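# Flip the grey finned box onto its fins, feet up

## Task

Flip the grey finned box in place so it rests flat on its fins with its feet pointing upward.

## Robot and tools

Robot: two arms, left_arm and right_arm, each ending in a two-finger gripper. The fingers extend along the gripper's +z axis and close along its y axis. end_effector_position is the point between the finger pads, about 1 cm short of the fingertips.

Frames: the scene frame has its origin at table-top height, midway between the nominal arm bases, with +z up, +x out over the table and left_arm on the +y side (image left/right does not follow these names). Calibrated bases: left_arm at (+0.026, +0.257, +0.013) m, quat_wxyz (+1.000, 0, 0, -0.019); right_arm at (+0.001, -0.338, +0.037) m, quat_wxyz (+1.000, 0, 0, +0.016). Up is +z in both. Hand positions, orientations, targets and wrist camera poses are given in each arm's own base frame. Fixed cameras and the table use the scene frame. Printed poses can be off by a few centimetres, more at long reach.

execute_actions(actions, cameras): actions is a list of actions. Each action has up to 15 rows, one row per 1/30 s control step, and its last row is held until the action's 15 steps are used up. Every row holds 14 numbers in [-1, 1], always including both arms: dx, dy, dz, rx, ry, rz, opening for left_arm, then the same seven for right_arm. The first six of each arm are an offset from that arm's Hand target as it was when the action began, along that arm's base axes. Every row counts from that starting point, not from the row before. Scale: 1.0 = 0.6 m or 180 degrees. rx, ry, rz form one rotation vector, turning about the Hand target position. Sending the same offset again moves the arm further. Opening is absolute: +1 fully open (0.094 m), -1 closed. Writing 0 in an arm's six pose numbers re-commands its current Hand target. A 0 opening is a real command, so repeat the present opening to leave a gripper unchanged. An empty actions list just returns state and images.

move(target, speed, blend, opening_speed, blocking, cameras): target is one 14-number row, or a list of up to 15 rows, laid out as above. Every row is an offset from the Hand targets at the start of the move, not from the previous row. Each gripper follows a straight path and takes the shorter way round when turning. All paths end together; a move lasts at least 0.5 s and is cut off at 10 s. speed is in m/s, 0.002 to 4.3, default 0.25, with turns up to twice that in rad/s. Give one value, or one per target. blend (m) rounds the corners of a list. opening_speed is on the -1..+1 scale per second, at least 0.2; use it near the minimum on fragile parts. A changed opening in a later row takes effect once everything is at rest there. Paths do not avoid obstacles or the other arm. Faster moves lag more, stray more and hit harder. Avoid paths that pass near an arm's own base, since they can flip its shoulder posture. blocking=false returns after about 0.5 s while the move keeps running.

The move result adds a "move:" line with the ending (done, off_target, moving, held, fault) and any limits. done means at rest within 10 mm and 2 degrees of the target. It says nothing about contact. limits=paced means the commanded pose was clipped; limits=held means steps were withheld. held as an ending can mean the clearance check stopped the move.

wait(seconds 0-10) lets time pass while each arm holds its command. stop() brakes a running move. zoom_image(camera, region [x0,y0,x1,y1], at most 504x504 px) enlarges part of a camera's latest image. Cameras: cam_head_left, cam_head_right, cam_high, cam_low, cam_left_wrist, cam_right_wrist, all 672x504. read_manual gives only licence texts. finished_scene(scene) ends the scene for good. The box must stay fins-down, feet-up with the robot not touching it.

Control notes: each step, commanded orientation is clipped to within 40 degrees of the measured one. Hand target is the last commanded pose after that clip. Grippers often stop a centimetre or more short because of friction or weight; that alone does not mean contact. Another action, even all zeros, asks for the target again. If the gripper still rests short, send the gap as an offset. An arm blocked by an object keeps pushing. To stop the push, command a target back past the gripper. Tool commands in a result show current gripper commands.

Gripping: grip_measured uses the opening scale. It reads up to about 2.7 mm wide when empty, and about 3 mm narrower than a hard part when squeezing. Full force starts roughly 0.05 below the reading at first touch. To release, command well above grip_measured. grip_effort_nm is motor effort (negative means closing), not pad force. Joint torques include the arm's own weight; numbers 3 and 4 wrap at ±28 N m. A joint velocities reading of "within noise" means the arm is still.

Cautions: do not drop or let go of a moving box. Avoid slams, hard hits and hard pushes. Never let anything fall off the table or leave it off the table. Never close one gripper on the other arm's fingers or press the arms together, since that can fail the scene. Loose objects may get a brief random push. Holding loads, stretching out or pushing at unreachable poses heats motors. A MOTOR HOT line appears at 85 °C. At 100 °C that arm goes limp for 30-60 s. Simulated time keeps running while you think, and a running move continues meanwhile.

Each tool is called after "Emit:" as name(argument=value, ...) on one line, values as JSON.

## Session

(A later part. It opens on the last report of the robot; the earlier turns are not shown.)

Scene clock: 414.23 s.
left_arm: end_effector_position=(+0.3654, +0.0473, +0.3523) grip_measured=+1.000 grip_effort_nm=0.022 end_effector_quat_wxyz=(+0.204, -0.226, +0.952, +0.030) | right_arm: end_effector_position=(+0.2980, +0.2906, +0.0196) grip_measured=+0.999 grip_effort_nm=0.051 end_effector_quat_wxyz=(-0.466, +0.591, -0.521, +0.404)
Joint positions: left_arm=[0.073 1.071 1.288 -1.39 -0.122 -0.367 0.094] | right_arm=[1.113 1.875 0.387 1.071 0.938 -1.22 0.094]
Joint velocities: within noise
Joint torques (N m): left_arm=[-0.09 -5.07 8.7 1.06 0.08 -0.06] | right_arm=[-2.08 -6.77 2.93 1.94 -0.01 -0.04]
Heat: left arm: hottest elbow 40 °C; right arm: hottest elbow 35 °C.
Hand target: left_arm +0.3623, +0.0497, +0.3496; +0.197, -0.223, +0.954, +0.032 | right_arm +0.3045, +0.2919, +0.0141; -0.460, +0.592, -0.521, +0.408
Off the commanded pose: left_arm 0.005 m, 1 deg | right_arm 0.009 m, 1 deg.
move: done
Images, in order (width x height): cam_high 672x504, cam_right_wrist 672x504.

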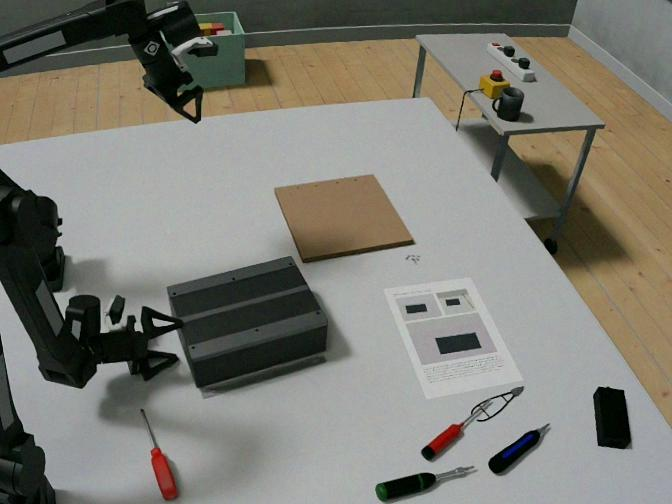

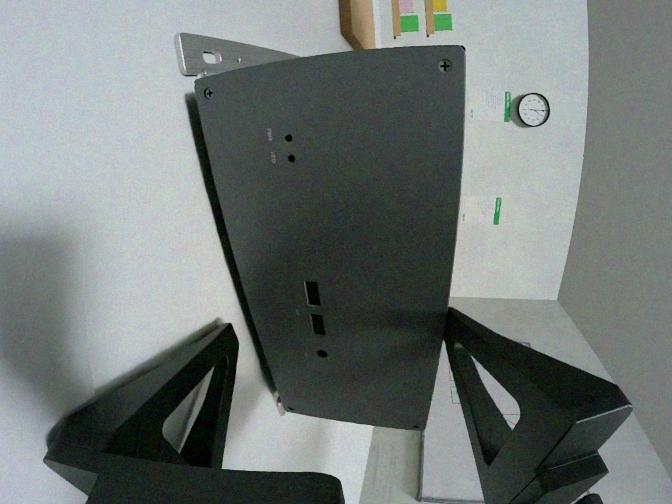

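Emit:
move(target=[0,0,0,0,0,0,1,0.033,0.004,0,0,0,0,1], speed=0.04, cameras=["cam_right_wrist","cam_high"])

Emit:
zoom_image(camera="cam_right_wrist", region=[150, 180, 500, 430])

Emit:
zoom_image(camera="cam_high", region=[80, 240, 230, 400])

Scene clock: 424.27 s.
left_arm: end_effector_position=(+0.3654, +0.0473, +0.3523) grip_measured=+1.000 grip_effort_nm=0.022 end_effector_quat_wxyz=(+0.204, -0.226, +0.952, +0.030) | right_arm: end_effector_position=(+0.3139, +0.2949, +0.0198) grip_measured=+0.999 grip_effort_nm=0.051 end_effector_quat_wxyz=(-0.468, +0.591, -0.520, +0.402)
Joint positions: left_arm=[0.073 1.071 1.288 -1.39 -0.122 -0.367 0.094] | right_arm=[1.072 1.886 0.413 1.081 0.895 -1.248 0.094]
Joint velocities: within noise
Joint torques (N m): left_arm=[0.03 -5.19 8.7 1.05 0.09 -0.06] | right_arm=[-2.73 -6.65 3.11 2.06 -0.26 -0.13]
Heat: left arm: hottest elbow 40 °C; right arm: hottest elbow 34 °C.
Hand target: left_arm +0.3623, +0.0497, +0.3496; +0.197, -0.223, +0.954, +0.032 | right_arm +0.3243, +0.2945, +0.0141; -0.460, +0.592, -0.521, +0.408
Off the commanded pose: left_arm 0.005 m, 1 deg | right_arm 0.012 m, 1 deg.
move: off_target (right_arm)
Images, in order (width x height): cam_high 672x504, cam_right_wrist 672x504.

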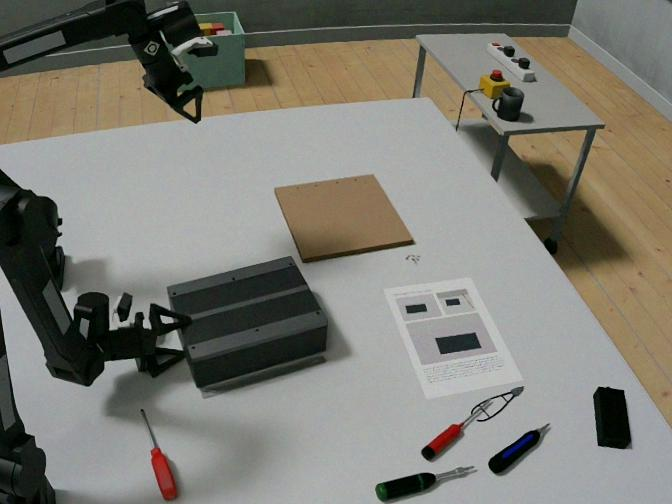

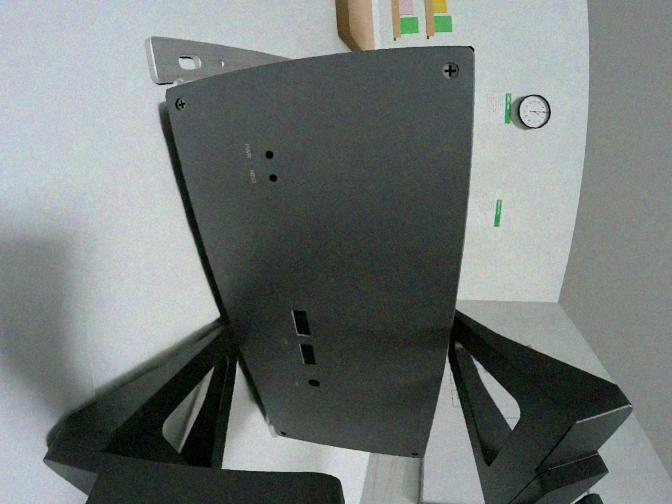

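Scaled by 1.440 from the camera's 672x504 image, which has a finer 960x720 frame.

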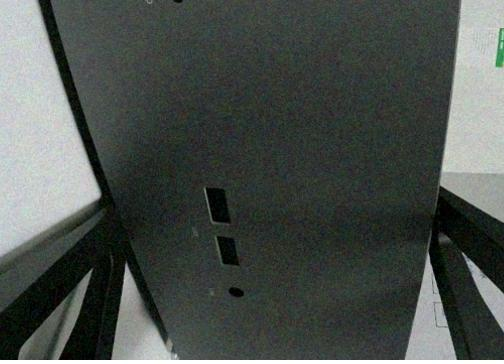

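Scaled by 3.150.

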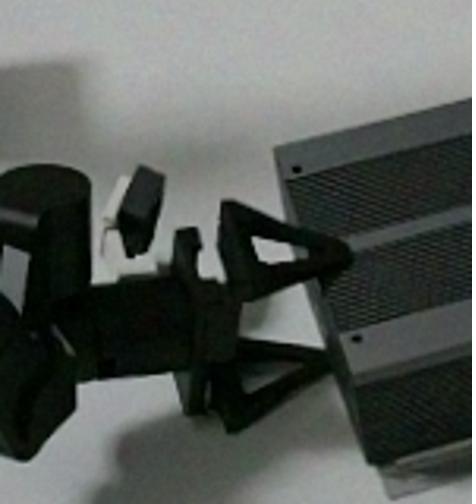

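Emit:
move(target=[0,0,0,0,0,0,1,0.022,0.002,-0.002,0,0,0,1], speed=0.04, cameras=["cam_right_wrist","cam_high"])

Emit:
zoom_image(camera="cam_right_wrist", region=[150, 180, 500, 430])

Scene clock: 429.17 s.
left_arm: end_effector_position=(+0.3654, +0.0473, +0.3523) grip_measured=+1.000 grip_effort_nm=0.022 end_effector_quat_wxyz=(+0.204, -0.226, +0.952, +0.030) | right_arm: end_effector_position=(+0.3161, +0.2956, +0.0197) grip_measured=+1.000 grip_effort_nm=-0.012 end_effector_quat_wxyz=(-0.470, +0.595, -0.516, +0.400)
Joint positions: left_arm=[0.073 1.071 1.288 -1.39 -0.122 -0.367 0.094] | right_arm=[1.063 1.89 0.413 1.094 0.875 -1.262 0.094]
Joint velocities: within noise
Joint torques (N m): left_arm=[0.03 -5.01 8.68 0.98 0.08 -0.05] | right_arm=[-4.78 -6.77 4.66 1.92 -0.72 -0.13]
Heat: left arm: hottest elbow 40 °C; right arm: hottest elbow 34 °C.
Hand target: left_arm +0.3623, +0.0497, +0.3496; +0.197, -0.223, +0.954, +0.032 | right_arm +0.3375, +0.2956, +0.0129; -0.460, +0.592, -0.521, +0.408
Off the commanded pose: left_arm 0.005 m, 1 deg | right_arm 0.022 m, 2 deg.
move: off_target (right_arm)
Images, in order (width x height): cam_high 672x504, cam_right_wrist 672x504.

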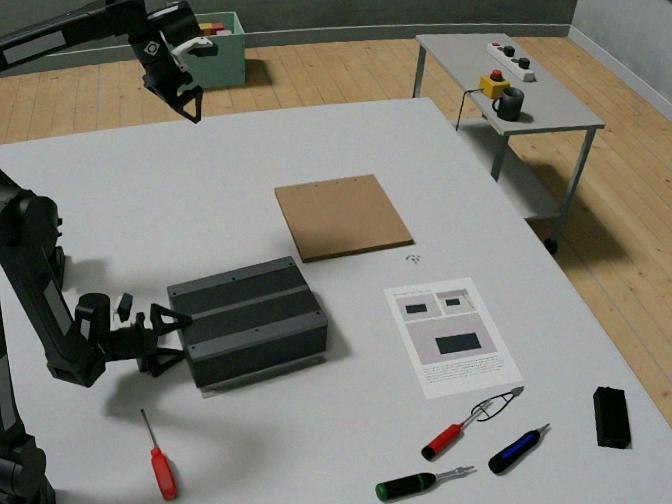

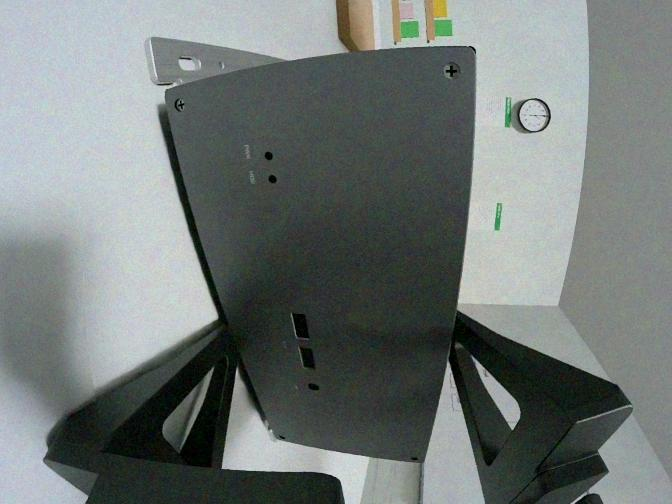

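Scaled by 1.440 from the camera's 672x504 image, which has a finer 960x720 frame.

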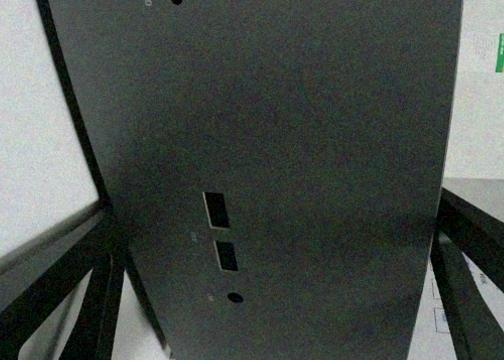

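Emit:
move(target=[[0,0,0,0,0,0,1,-0.06,-0.007,0.03,0,0,0,1],[0,0,0,0,0,0,1,-0.06,-0.007,0.03,0,0.042,0,1],[0,0,0,0,0,0,1,-0.06,-0.007,-0.004,0,0.042,0,1]], speed=[0.08,0.08,0.04], cameras=["cam_right_wrist","cam_high"])

Emit:
zoom_image(camera="cam_right_wrist", region=[150, 180, 500, 430])

Scene clock: 466.17 s.
left_arm: end_effector_position=(+0.3654, +0.0473, +0.3523) grip_measured=+1.000 grip_effort_nm=0.022 end_effector_quat_wxyz=(+0.204, -0.226, +0.952, +0.030) | right_arm: end_effector_position=(+0.2986, +0.2856, +0.0205) grip_measured=+1.000 grip_effort_nm=-0.012 end_effector_quat_wxyz=(-0.431, +0.611, -0.550, +0.372)
Joint positions: left_arm=[0.073 1.071 1.288 -1.39 -0.122 -0.367 0.094] | right_arm=[1.09 1.732 0.394 0.756 0.877 -1.081 0.094]
Joint velocities: within noise
Joint torques (N m): left_arm=[0.03 -5.25 8.68 1.02 0.09 -0.06] | right_arm=[-0.97 -5.66 4.33 1.43 -0.26 0.12]
Heat: left arm: hottest elbow 41 °C; right arm: hottest elbow 34 °C.
Hand target: left_arm +0.3623, +0.0497, +0.3496; +0.197, -0.223, +0.954, +0.032 | right_arm +0.3015, +0.2912, +0.0104; -0.425, +0.617, -0.550, +0.368
Off the commanded pose: left_arm 0.005 m, 1 deg | right_arm 0.012 m, 1 deg.
move: off_target (right_arm)
Images, in order (width x height): cam_high 672x504, cam_right_wrist 672x504.

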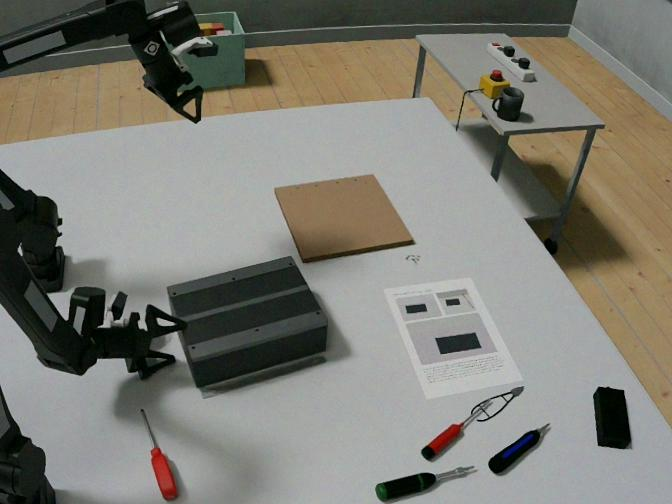

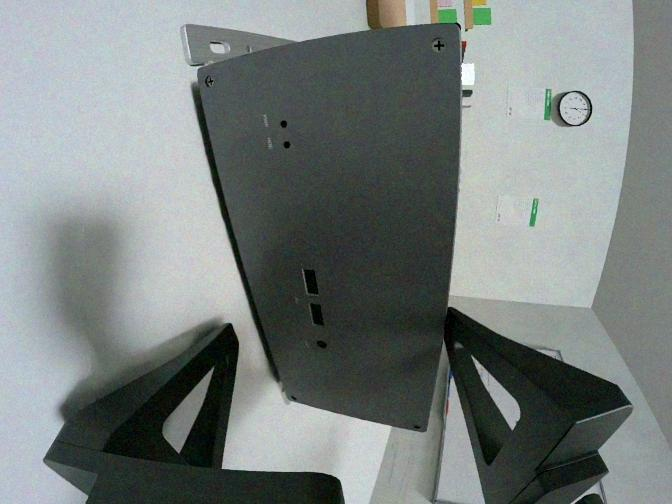

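Scaled by 1.440 from the camera's 672x504 image, which has a finer 960x720 frame.

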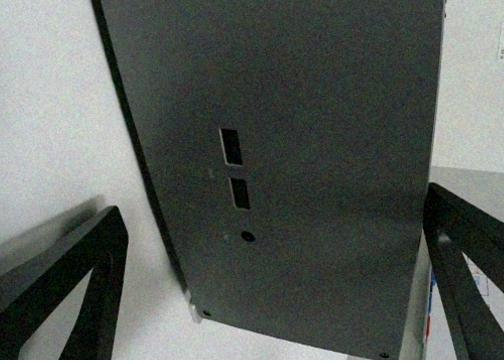

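Emit:
move(target=[0,0,0,0,0,0,1,0.06,0.003,0,0,0,0,1], speed=0.04, cameras=["cam_right_wrist","cam_high"])

Emit:
zoom_image(camera="cam_right_wrist", region=[150, 180, 500, 430])

Emit:
zoom_image(camera="cam_high", region=[80, 240, 230, 400])

Scene clock: 474.33 s.
left_arm: end_effector_position=(+0.3654, +0.0473, +0.3523) grip_measured=+1.000 grip_effort_nm=0.022 end_effector_quat_wxyz=(+0.204, -0.226, +0.952, +0.030) | right_arm: end_effector_position=(+0.3199, +0.2933, +0.0211) grip_measured=+1.000 grip_effort_nm=-0.017 end_effector_quat_wxyz=(-0.439, +0.613, -0.548, +0.362)
Joint positions: left_arm=[0.073 1.071 1.288 -1.39 -0.122 -0.367 0.094] | right_arm=[1.033 1.755 0.427 0.794 0.807 -1.128 0.094]
Joint velocities: within noise
Joint torques (N m): left_arm=[0.03 -5.01 8.69 1.02 0.09 -0.06] | right_arm=[-4.66 -5.13 5.38 1.78 -0.75 -0.2]
Heat: left arm: hottest elbow 41 °C; right arm: hottest elbow 34 °C.
Hand target: left_arm +0.3623, +0.0497, +0.3496; +0.197, -0.223, +0.954, +0.032 | right_arm +0.3376, +0.2931, +0.0105; -0.425, +0.617, -0.550, +0.368
Off the commanded pose: left_arm 0.005 m, 1 deg | right_arm 0.021 m, 2 deg.
move: off_target (right_arm)
Images, in order (width x height): cam_high 672x504, cam_right_wrist 672x504.

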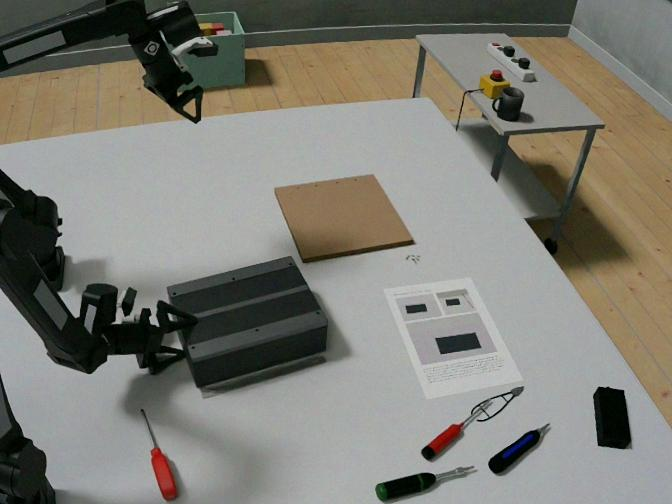

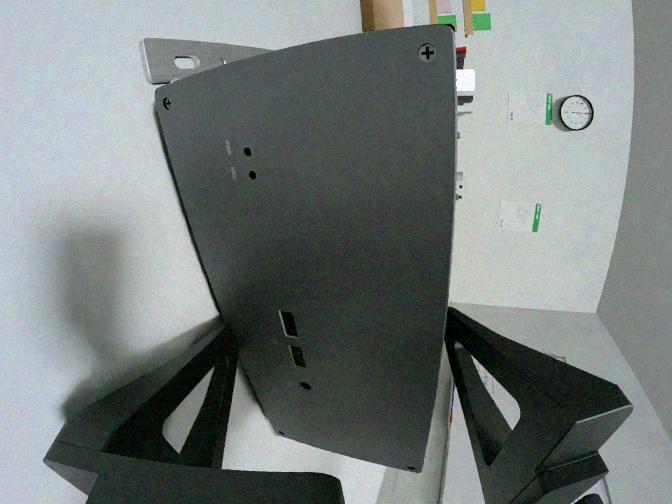

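Scaled by 1.440 from the camera's 672x504 image, which has a finer 960x720 frame.

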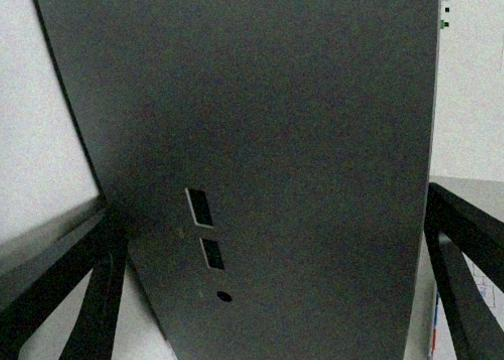

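Scaled by 3.150.

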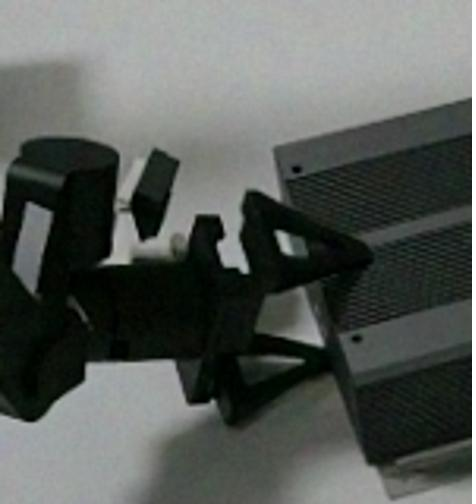

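Emit:
move(target=[[0,0,0,0,0,0,1,-0.045,-0.005,0,0,0,0,1],[0,0,0,0,0,0,1,-0.045,-0.005,-0.02,0,0,0,1]], speed=[0.08,0.03], cameras=["cam_right_wrist","cam_high"])

Emit:
zoom_image(camera="cam_right_wrist", region=[40, 250, 300, 450])

Scene clock: 507.20 s.
left_arm: end_effector_position=(+0.3654, +0.0473, +0.3523) grip_measured=+1.000 grip_effort_nm=0.022 end_effector_quat_wxyz=(+0.204, -0.226, +0.952, +0.030) | right_arm: end_effector_position=(+0.3182, +0.2920, +0.0202) grip_measured=+1.000 grip_effort_nm=-0.017 end_effector_quat_wxyz=(-0.442, +0.600, -0.552, +0.374)
Joint positions: left_arm=[0.073 1.071 1.288 -1.39 -0.122 -0.367 0.094] | right_arm=[1.048 1.779 0.428 0.825 0.852 -1.118 0.094]
Joint velocities: within noise
Joint torques (N m): left_arm=[-0.03 -5.07 8.69 1.05 0.08 -0.06] | right_arm=[-0.09 -4.6 2.29 1.68 -0.26 0.24]
Heat: left arm: hottest elbow 41 °C; right arm: hottest elbow 35 °C.
Hand target: left_arm +0.3623, +0.0497, +0.3496; +0.197, -0.223, +0.954, +0.032 | right_arm +0.3105, +0.2902, -0.0015; -0.425, +0.617, -0.550, +0.368
Off the commanded pose: left_arm 0.005 m, 1 deg | right_arm 0.023 m, 3 deg.
move: off_target (right_arm)
Images, in order (width x height): cam_high 672x504, cam_right_wrist 672x504.

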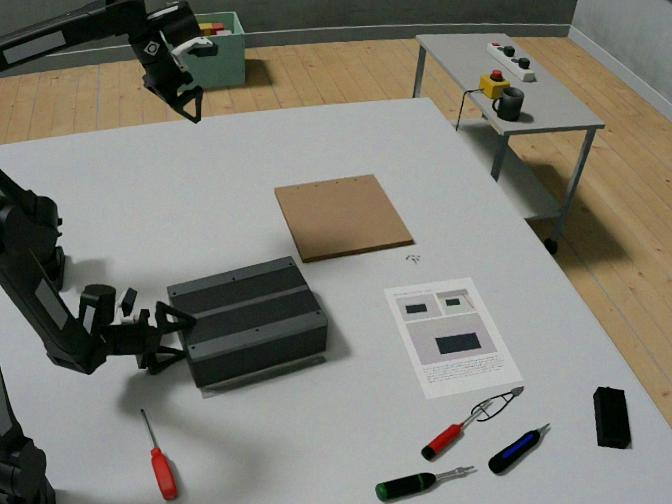

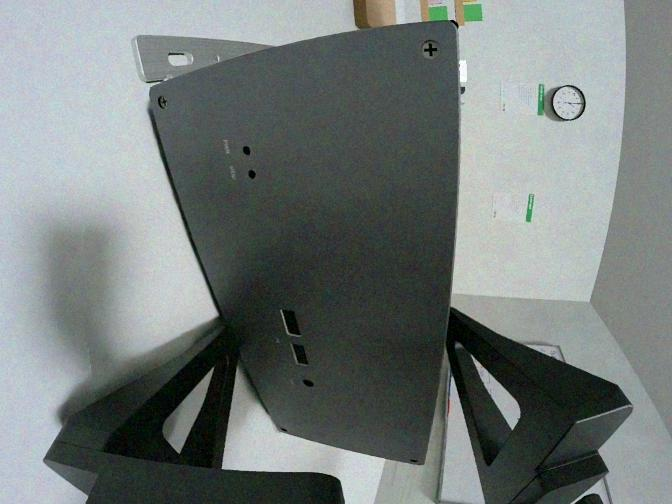

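Scaled by 1.938 from the camera's 672x504 image, which has a finer 960x720 frame.

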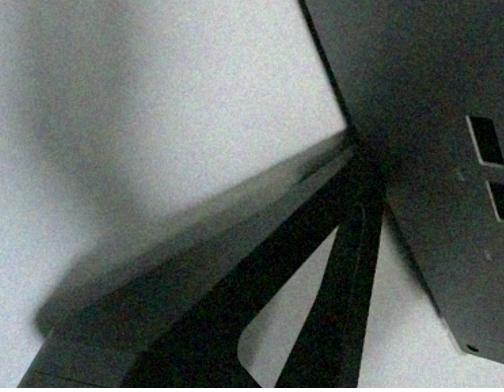

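Emit:
move(target=[[0,0,0,0,0,0,1,-0.167,-0.02,0.033,0,0,0,1],[0,0,0,-0.069,-0.159,-0.57,1,-0.118,-0.234,0.369,0.1,0.19,0.08,1],[-0.102,-0.18,-0.25,-0.069,-0.159,-0.57,-1,0.098,-0.317,0.25,0.195,0.379,0.165,-1],[-0.102,-0.3,-0.447,-0.069,-0.159,-0.57,-1,0.098,-0.239,0.099,0.195,0.379,0.165,-1]], speed=[0.15,0.4,0.4,0.25])

Scene clock: 581.40 s.
left_arm: end_effector_position=(+0.3028, -0.1273, +0.0876) grip_measured=-0.989 grip_effort_nm=-0.593 end_effector_quat_wxyz=(+0.333, +0.579, +0.695, -0.265) | right_arm: end_effector_position=(+0.3690, +0.1414, +0.0593) grip_measured=-0.986 grip_effort_nm=-0.764 end_effector_quat_wxyz=(-0.282, +0.676, -0.605, -0.312)
Joint positions: left_arm=[0.01 1.241 0.556 -0.658 0.857 1.295 0.001] | right_arm=[0.03 1.626 0.875 -0.909 -0.865 -1.692 0.001]
Joint velocities: within noise
Joint torques (N m): left_arm=[-1.73 -3.66 6.58 1.36 0.52 -0.33] | right_arm=[0.5 -10.34 5.42 0.68 -0.75 0.03]
Heat: left arm: hottest elbow 41 °C; right arm: hottest elbow 34 °C.
Hand target: left_arm +0.3011, -0.1301, +0.0814; +0.326, +0.577, +0.698, -0.270 | right_arm +0.3694, +0.1467, +0.0580; -0.281, +0.677, -0.603, -0.315
Off the commanded pose: left_arm 0.007 m, 1 deg | right_arm 0.006 m, 0 deg.
move: done; target 3's new opening was sent with right_arm's hand 0.018 m and 2 deg from that target

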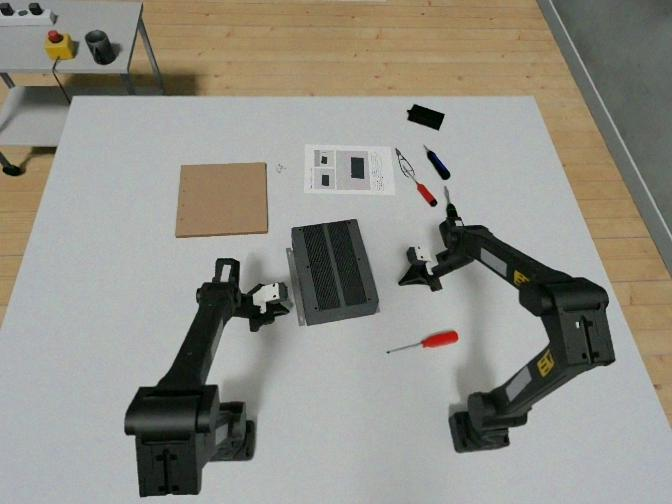

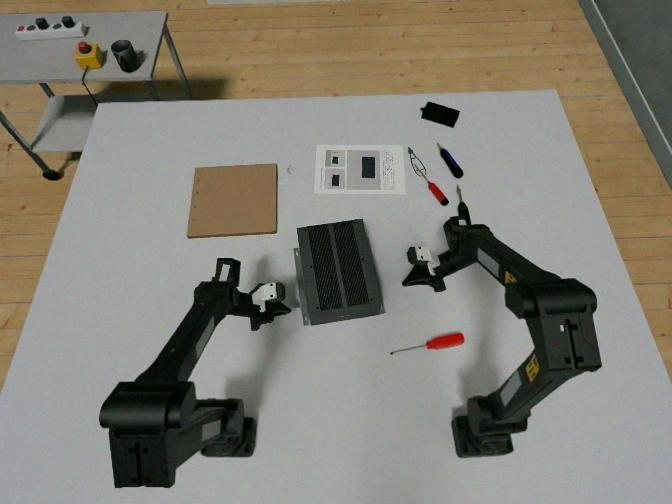

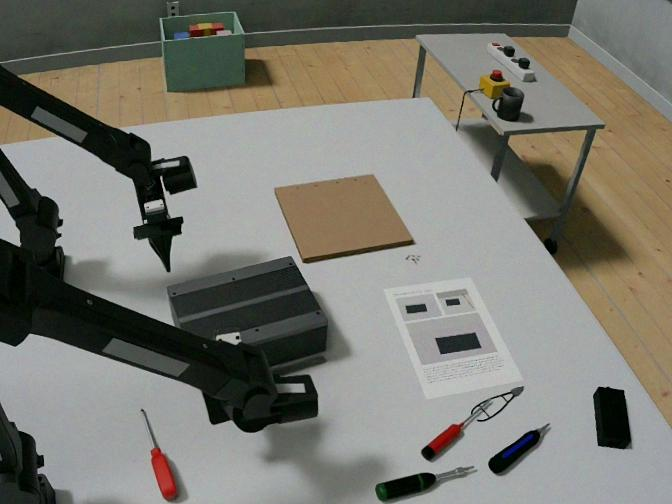

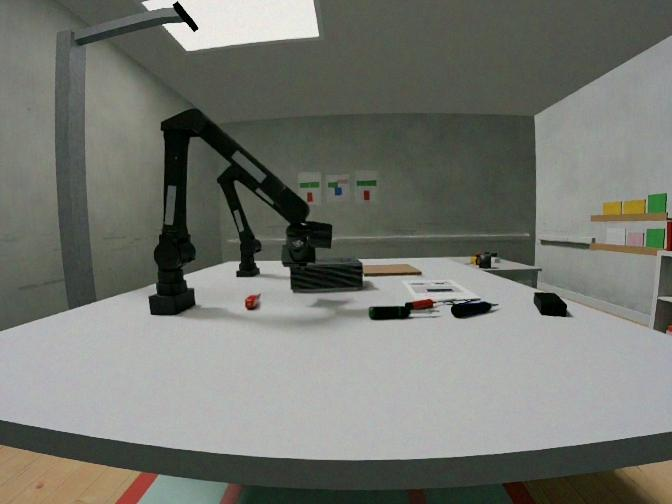

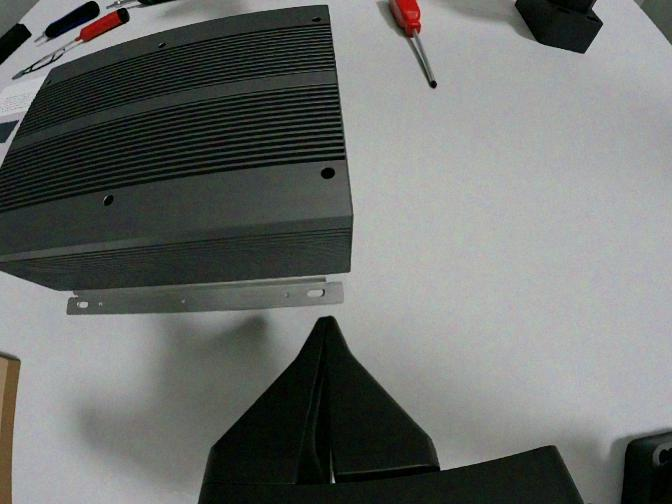

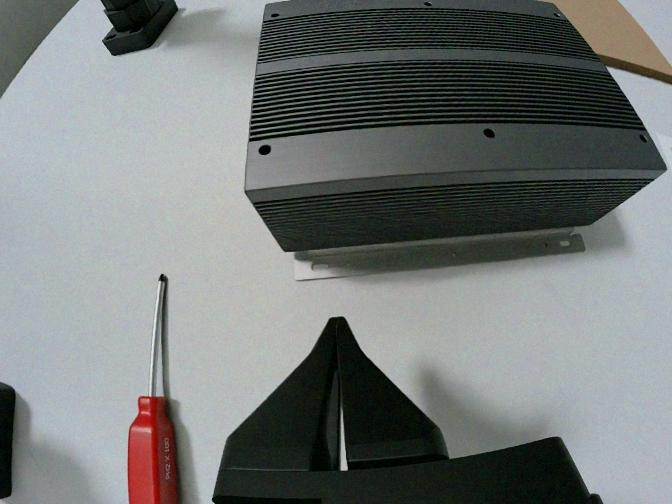

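Emit:
move(target=[[0.016,0,-0.055,0,0,0,-1,0,0,-0.058,0,0,0,-1],[0.032,-0.088,-0.055,0,0,0,-1,-0.01,0.09,-0.058,0,0,0,-1],[0.042,-0.147,-0.055,0,0,0,-1,-0.016,0.15,-0.058,0,0,0,-1]], speed=0.06)

Scene clock: 592.87 s.
left_arm: end_effector_position=(+0.3258, -0.1708, +0.0436) grip_measured=-0.989 grip_effort_nm=-0.589 end_effector_quat_wxyz=(+0.312, +0.540, +0.741, -0.249) | right_arm: end_effector_position=(+0.3656, +0.2067, +0.0165) grip_measured=-0.986 grip_effort_nm=-0.764 end_effector_quat_wxyz=(-0.274, +0.657, -0.631, -0.307)
Joint positions: left_arm=[-0.166 1.373 0.523 -0.295 0.726 0.929 0.001] | right_arm=[0.206 1.682 0.795 -0.538 -0.84 -1.34 0.001]
Joint velocities: within noise
Joint torques (N m): left_arm=[-10.05 -3.9 8.05 4.04 1.89 -0.34] | right_arm=[5.07 -10.81 5.59 1.69 -1.39 0.03]
Heat: left arm: hottest elbow 41 °C; right arm: hottest elbow 34 °C.
Hand target: left_arm +0.3263, -0.2184, +0.0483; +0.326, +0.577, +0.699, -0.270 | right_arm +0.3597, +0.2368, +0.0231; -0.281, +0.677, -0.603, -0.315
Off the commanded pose: left_arm 0.048 m, 7 deg | right_arm 0.031 m, 4 deg.
move: off_target (left_arm, right_arm)

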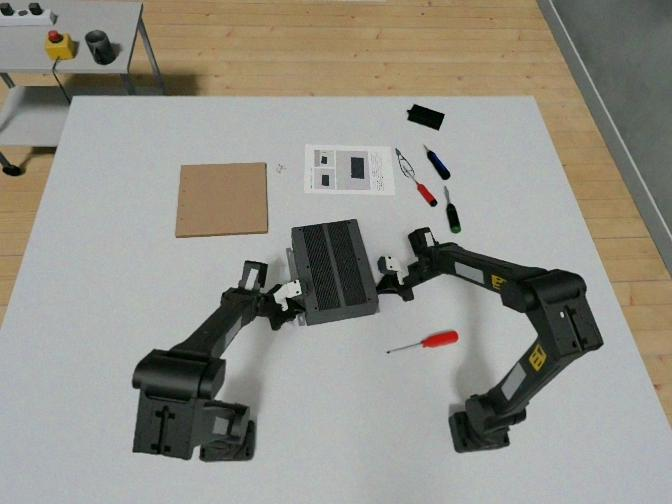

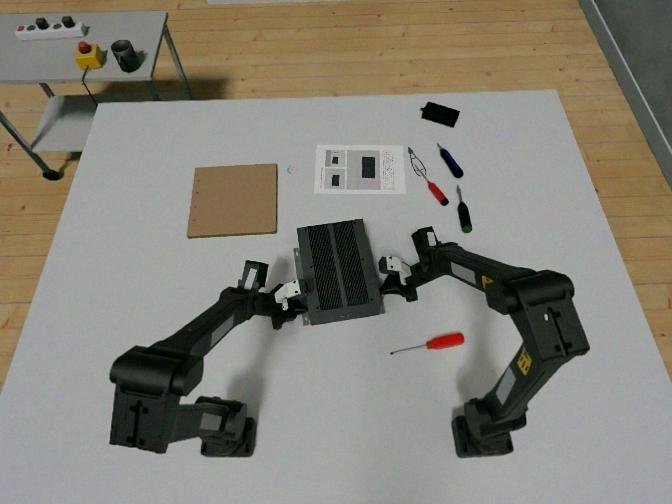

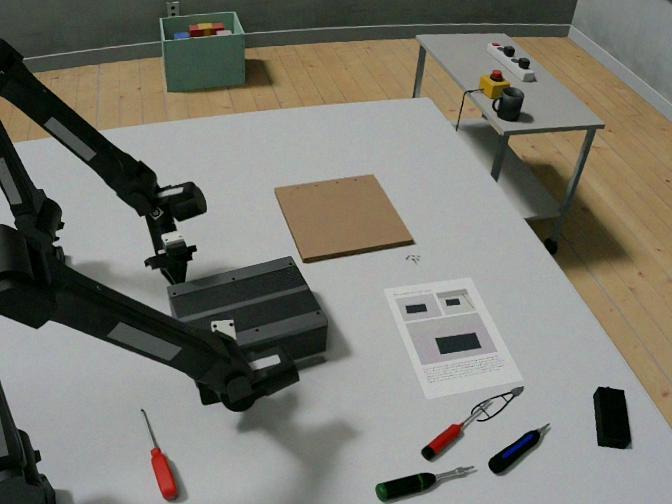

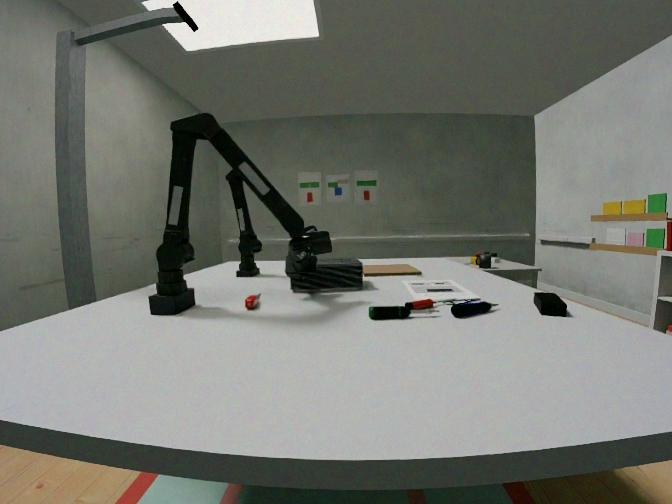

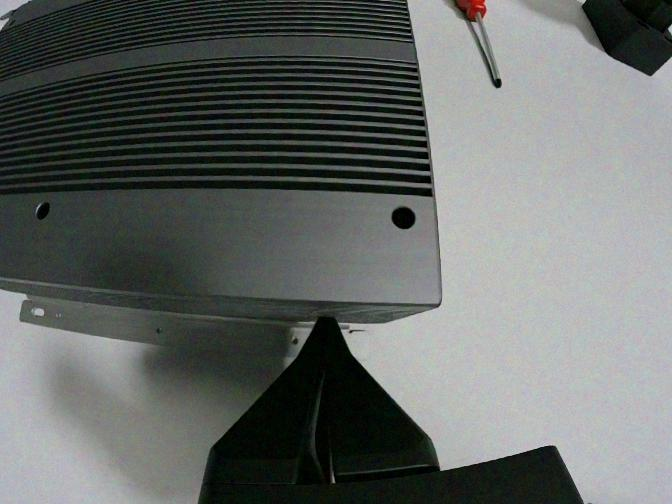

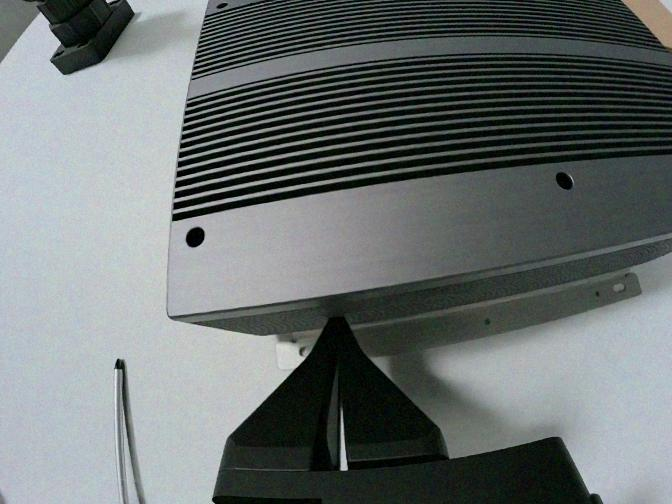

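Emit:
move(target=[[0.004,-0.035,0.01,0,0,0,-1,-0.006,0.05,0.01,0,0,0,-1],[0.005,-0.04,0.08,0,0,0,-1,-0.007,0.05,0.09,0,0,0,-1]], speed=0.06, cameras=["cam_high","cam_low","cam_left_wrist","cam_right_wrist"])

Scene clock: 605.97 s.
left_arm: end_effector_position=(+0.3116, -0.1794, +0.0461) grip_measured=-0.989 grip_effort_nm=-0.584 end_effector_quat_wxyz=(+0.275, +0.531, +0.765, -0.240) | right_arm: end_effector_position=(+0.3562, +0.2027, +0.0314) grip_measured=-0.986 grip_effort_nm=-0.764 end_effector_quat_wxyz=(-0.242, +0.644, -0.669, -0.282)
Joint positions: left_arm=[-0.228 1.325 0.526 -0.371 0.649 0.849 0.001] | right_arm=[0.23 1.596 0.779 -0.591 -0.747 -1.238 0.001]
Joint velocities: within noise
Joint torques (N m): left_arm=[-10.17 -8.23 12.9 2.15 3.86 -0.32] | right_arm=[8.18 -13.63 9.51 0.58 -4.74 -0.02]
Heat: left arm: hottest elbow 42 °C; right arm: hottest elbow 34 °C.
Hand target: left_arm +0.3294, -0.2423, +0.0964; +0.326, +0.577, +0.699, -0.270 | right_arm +0.3554, +0.2668, +0.0770; -0.281, +0.677, -0.603, -0.315
Off the commanded pose: left_arm 0.082 m, 12 deg | right_arm 0.079 m, 10 deg.
move: off_target (left_arm, right_arm)
Images, in order (width x height): cam_high 672x504, cam_low 672x504, cam_left_wrist 672x504, cam_right_wrist 672x504.

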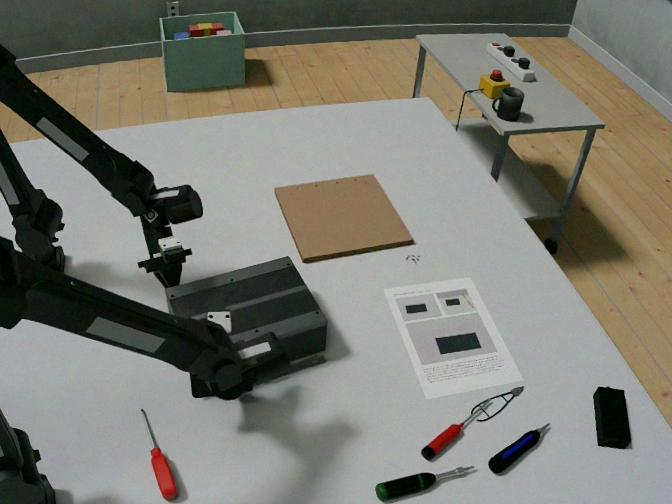

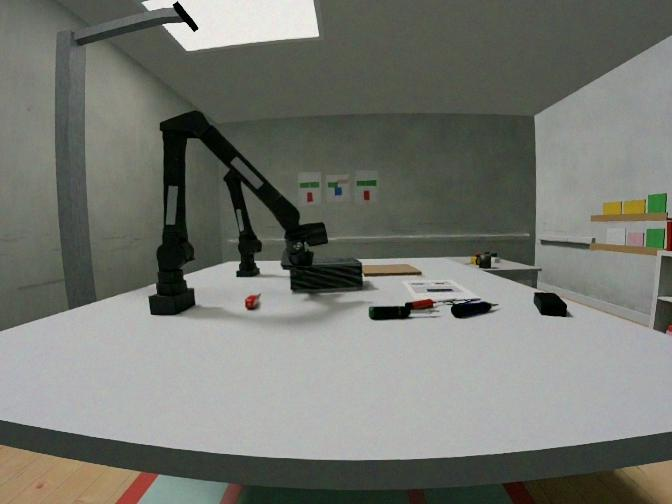

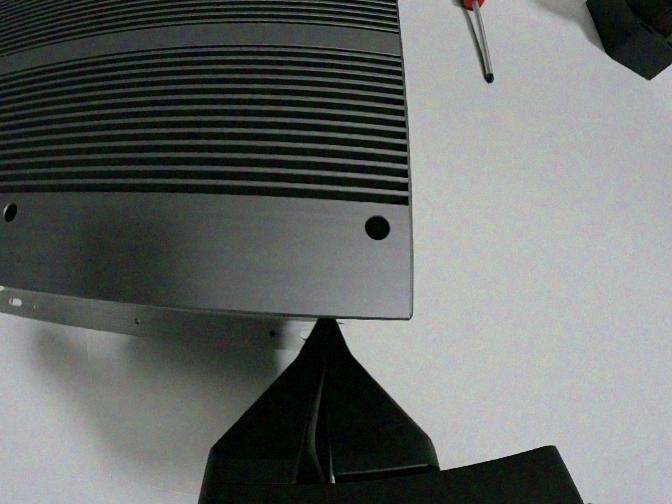

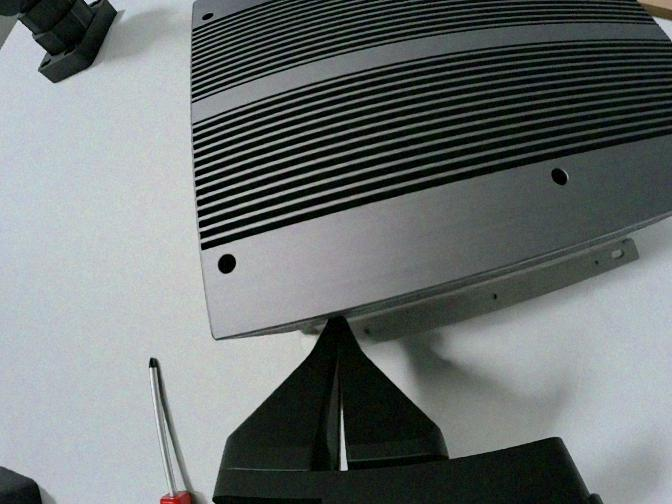

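Emit:
move(target=[[0.02,-0.01,0.08,0,0,0,-1,0.02,0,0.06,0,0,0,-1],[0.05,-0.01,0.16,0,0,0,-1,0.05,0,0.14,0,0,0,-1]], speed=0.08, cameras=["cam_high","cam_low","cam_left_wrist","cam_right_wrist"])

Scene clock: 614.93 s.
left_arm: end_effector_position=(+0.3119, -0.1904, +0.1140) grip_measured=-0.989 grip_effort_nm=-0.584 end_effector_quat_wxyz=(+0.231, +0.531, +0.771, -0.265) | right_arm: end_effector_position=(+0.3812, +0.1985, +0.0946) grip_measured=-0.986 grip_effort_nm=-0.759 end_effector_quat_wxyz=(-0.222, +0.638, -0.678, -0.288)
Joint positions: left_arm=[-0.254 1.23 0.691 -0.728 0.661 0.848 0.001] | right_arm=[0.209 1.542 0.94 -0.867 -0.739 -1.262 0.001]
Joint velocities: within noise
Joint torques (N m): left_arm=[-7 -8.59 18.35 3.18 3.64 -0.11] | right_arm=[8.59 -14.92 12.51 -0.03 -5.43 -0.11]
Heat: left arm: hottest elbow 44 °C; right arm: hottest wrist yaw 42 °C.
Hand target: left_arm +0.3593, -0.2484, +0.1923; +0.326, +0.577, +0.698, -0.270 | right_arm +0.3854, +0.2667, +0.1610; -0.281, +0.677, -0.603, -0.315
Off the commanded pose: left_arm 0.108 m, 15 deg | right_arm 0.095 m, 12 deg.
move: off_target (left_arm, right_arm)
Images, in order (width x height): cam_high 672x504, cam_low 672x504, cam_left_wrist 672x504, cam_right_wrist 672x504.

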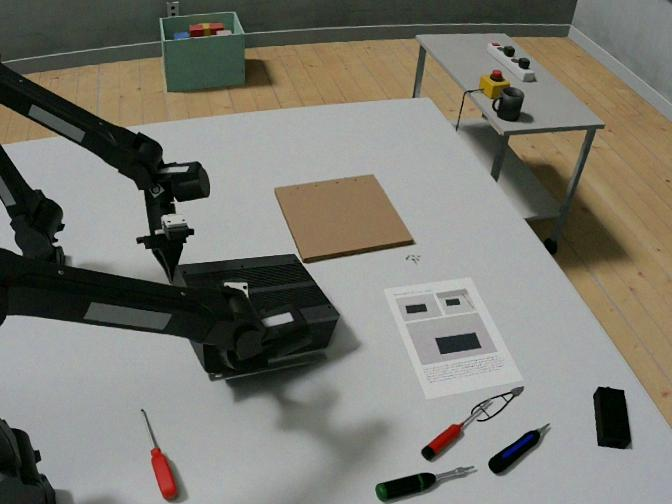

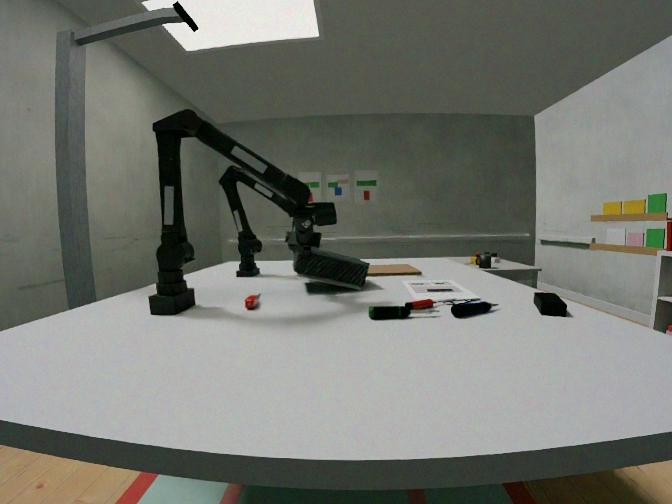

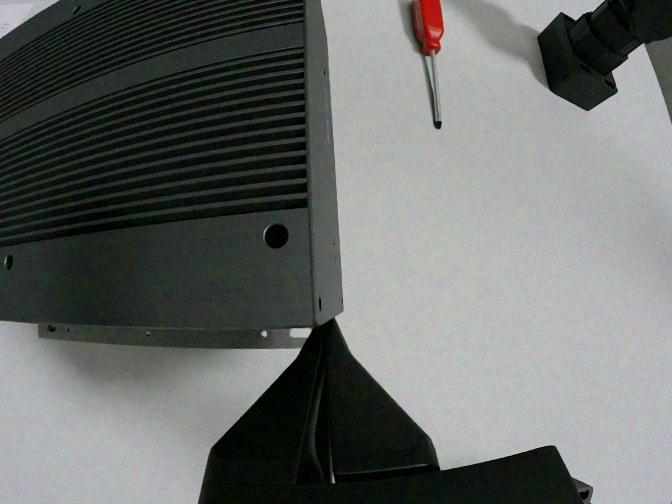

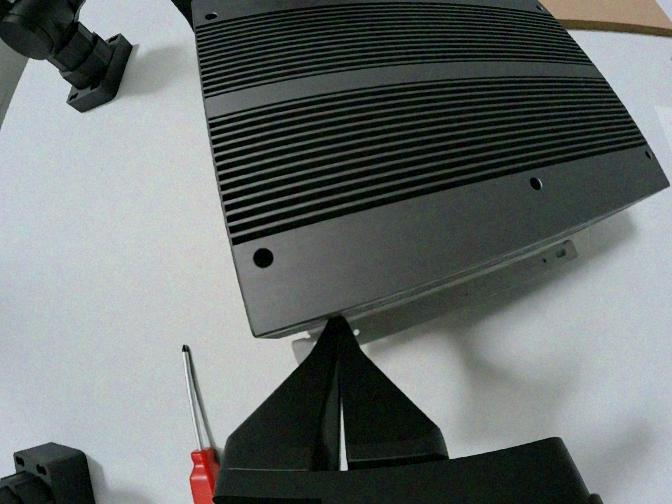

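Emit:
move(target=[[0.01,-0.01,-0.08,0,0,0,-1,-0.02,0,-0.08,0,0,0,-1],[0.01,-0.01,-0.2,0,0,0,-1,-0.03,0,-0.2,0,0,0,-1]], speed=0.06, cameras=["cam_high","cam_low","cam_left_wrist","cam_right_wrist","cam_head_left"])

Scene clock: 631.97 s.
left_arm: end_effector_position=(+0.3107, -0.2019, +0.0457) grip_measured=-0.989 grip_effort_nm=-0.589 end_effector_quat_wxyz=(+0.240, +0.541, +0.755, -0.281) | right_arm: end_effector_position=(+0.3936, +0.1961, +0.0347) grip_measured=-0.986 grip_effort_nm=-0.759 end_effector_quat_wxyz=(-0.275, +0.648, -0.662, -0.259)
Joint positions: left_arm=[-0.272 1.397 0.596 -0.451 0.699 0.855 0.001] | right_arm=[0.194 1.635 0.834 -0.547 -0.748 -1.267 0.001]
Joint velocities: within noise
Joint torques (N m): left_arm=[-6.59 -4.72 12.89 7.34 1.87 -0.34] | right_arm=[9.7 -9 5.83 1.73 -4.64 0.06]
Heat: left arm: hottest elbow 52 °C; right arm: hottest wrist yaw 64 °C.
Hand target: left_arm +0.3653, -0.2543, +0.0723; +0.326, +0.577, +0.699, -0.270 | right_arm +0.3674, +0.2668, +0.0412; -0.281, +0.677, -0.603, -0.315
Off the commanded pose: left_arm 0.080 m, 13 deg | right_arm 0.076 m, 10 deg.
move: off_target (left_arm, right_arm)
Images, in order (width x height): cam_head_left 672x504, cam_high 672x504, cam_low 672x504, cam_left_wrist 672x504, cam_right_wrist 672x504.

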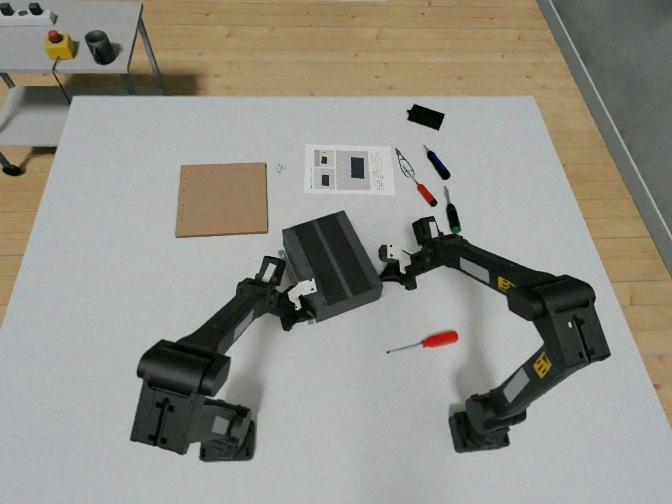

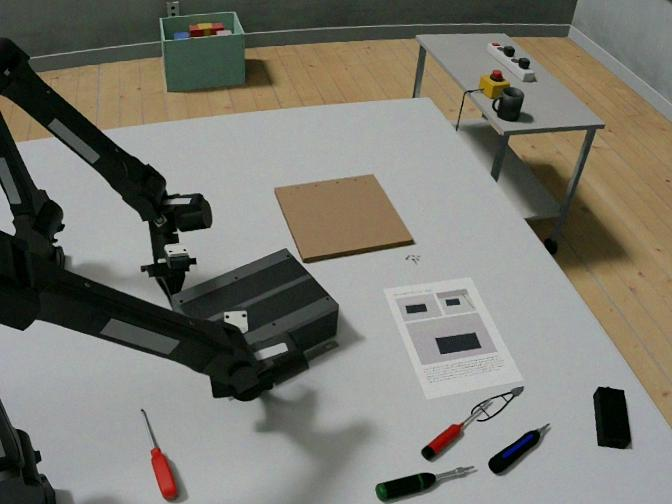

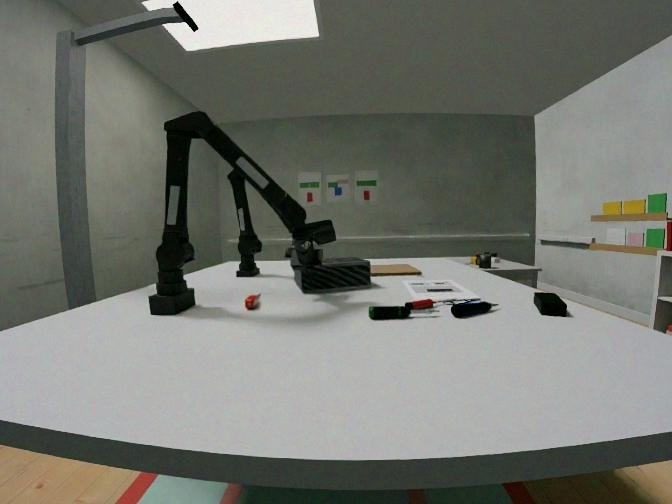

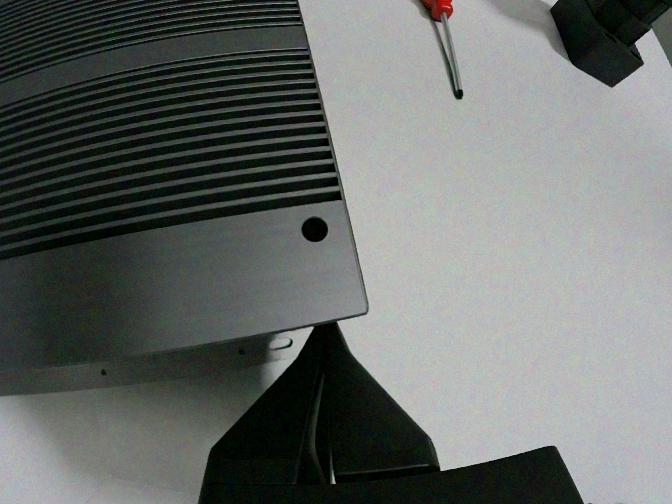

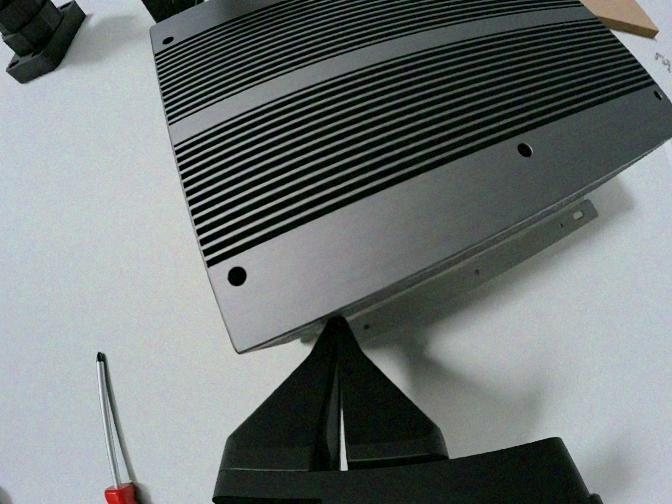

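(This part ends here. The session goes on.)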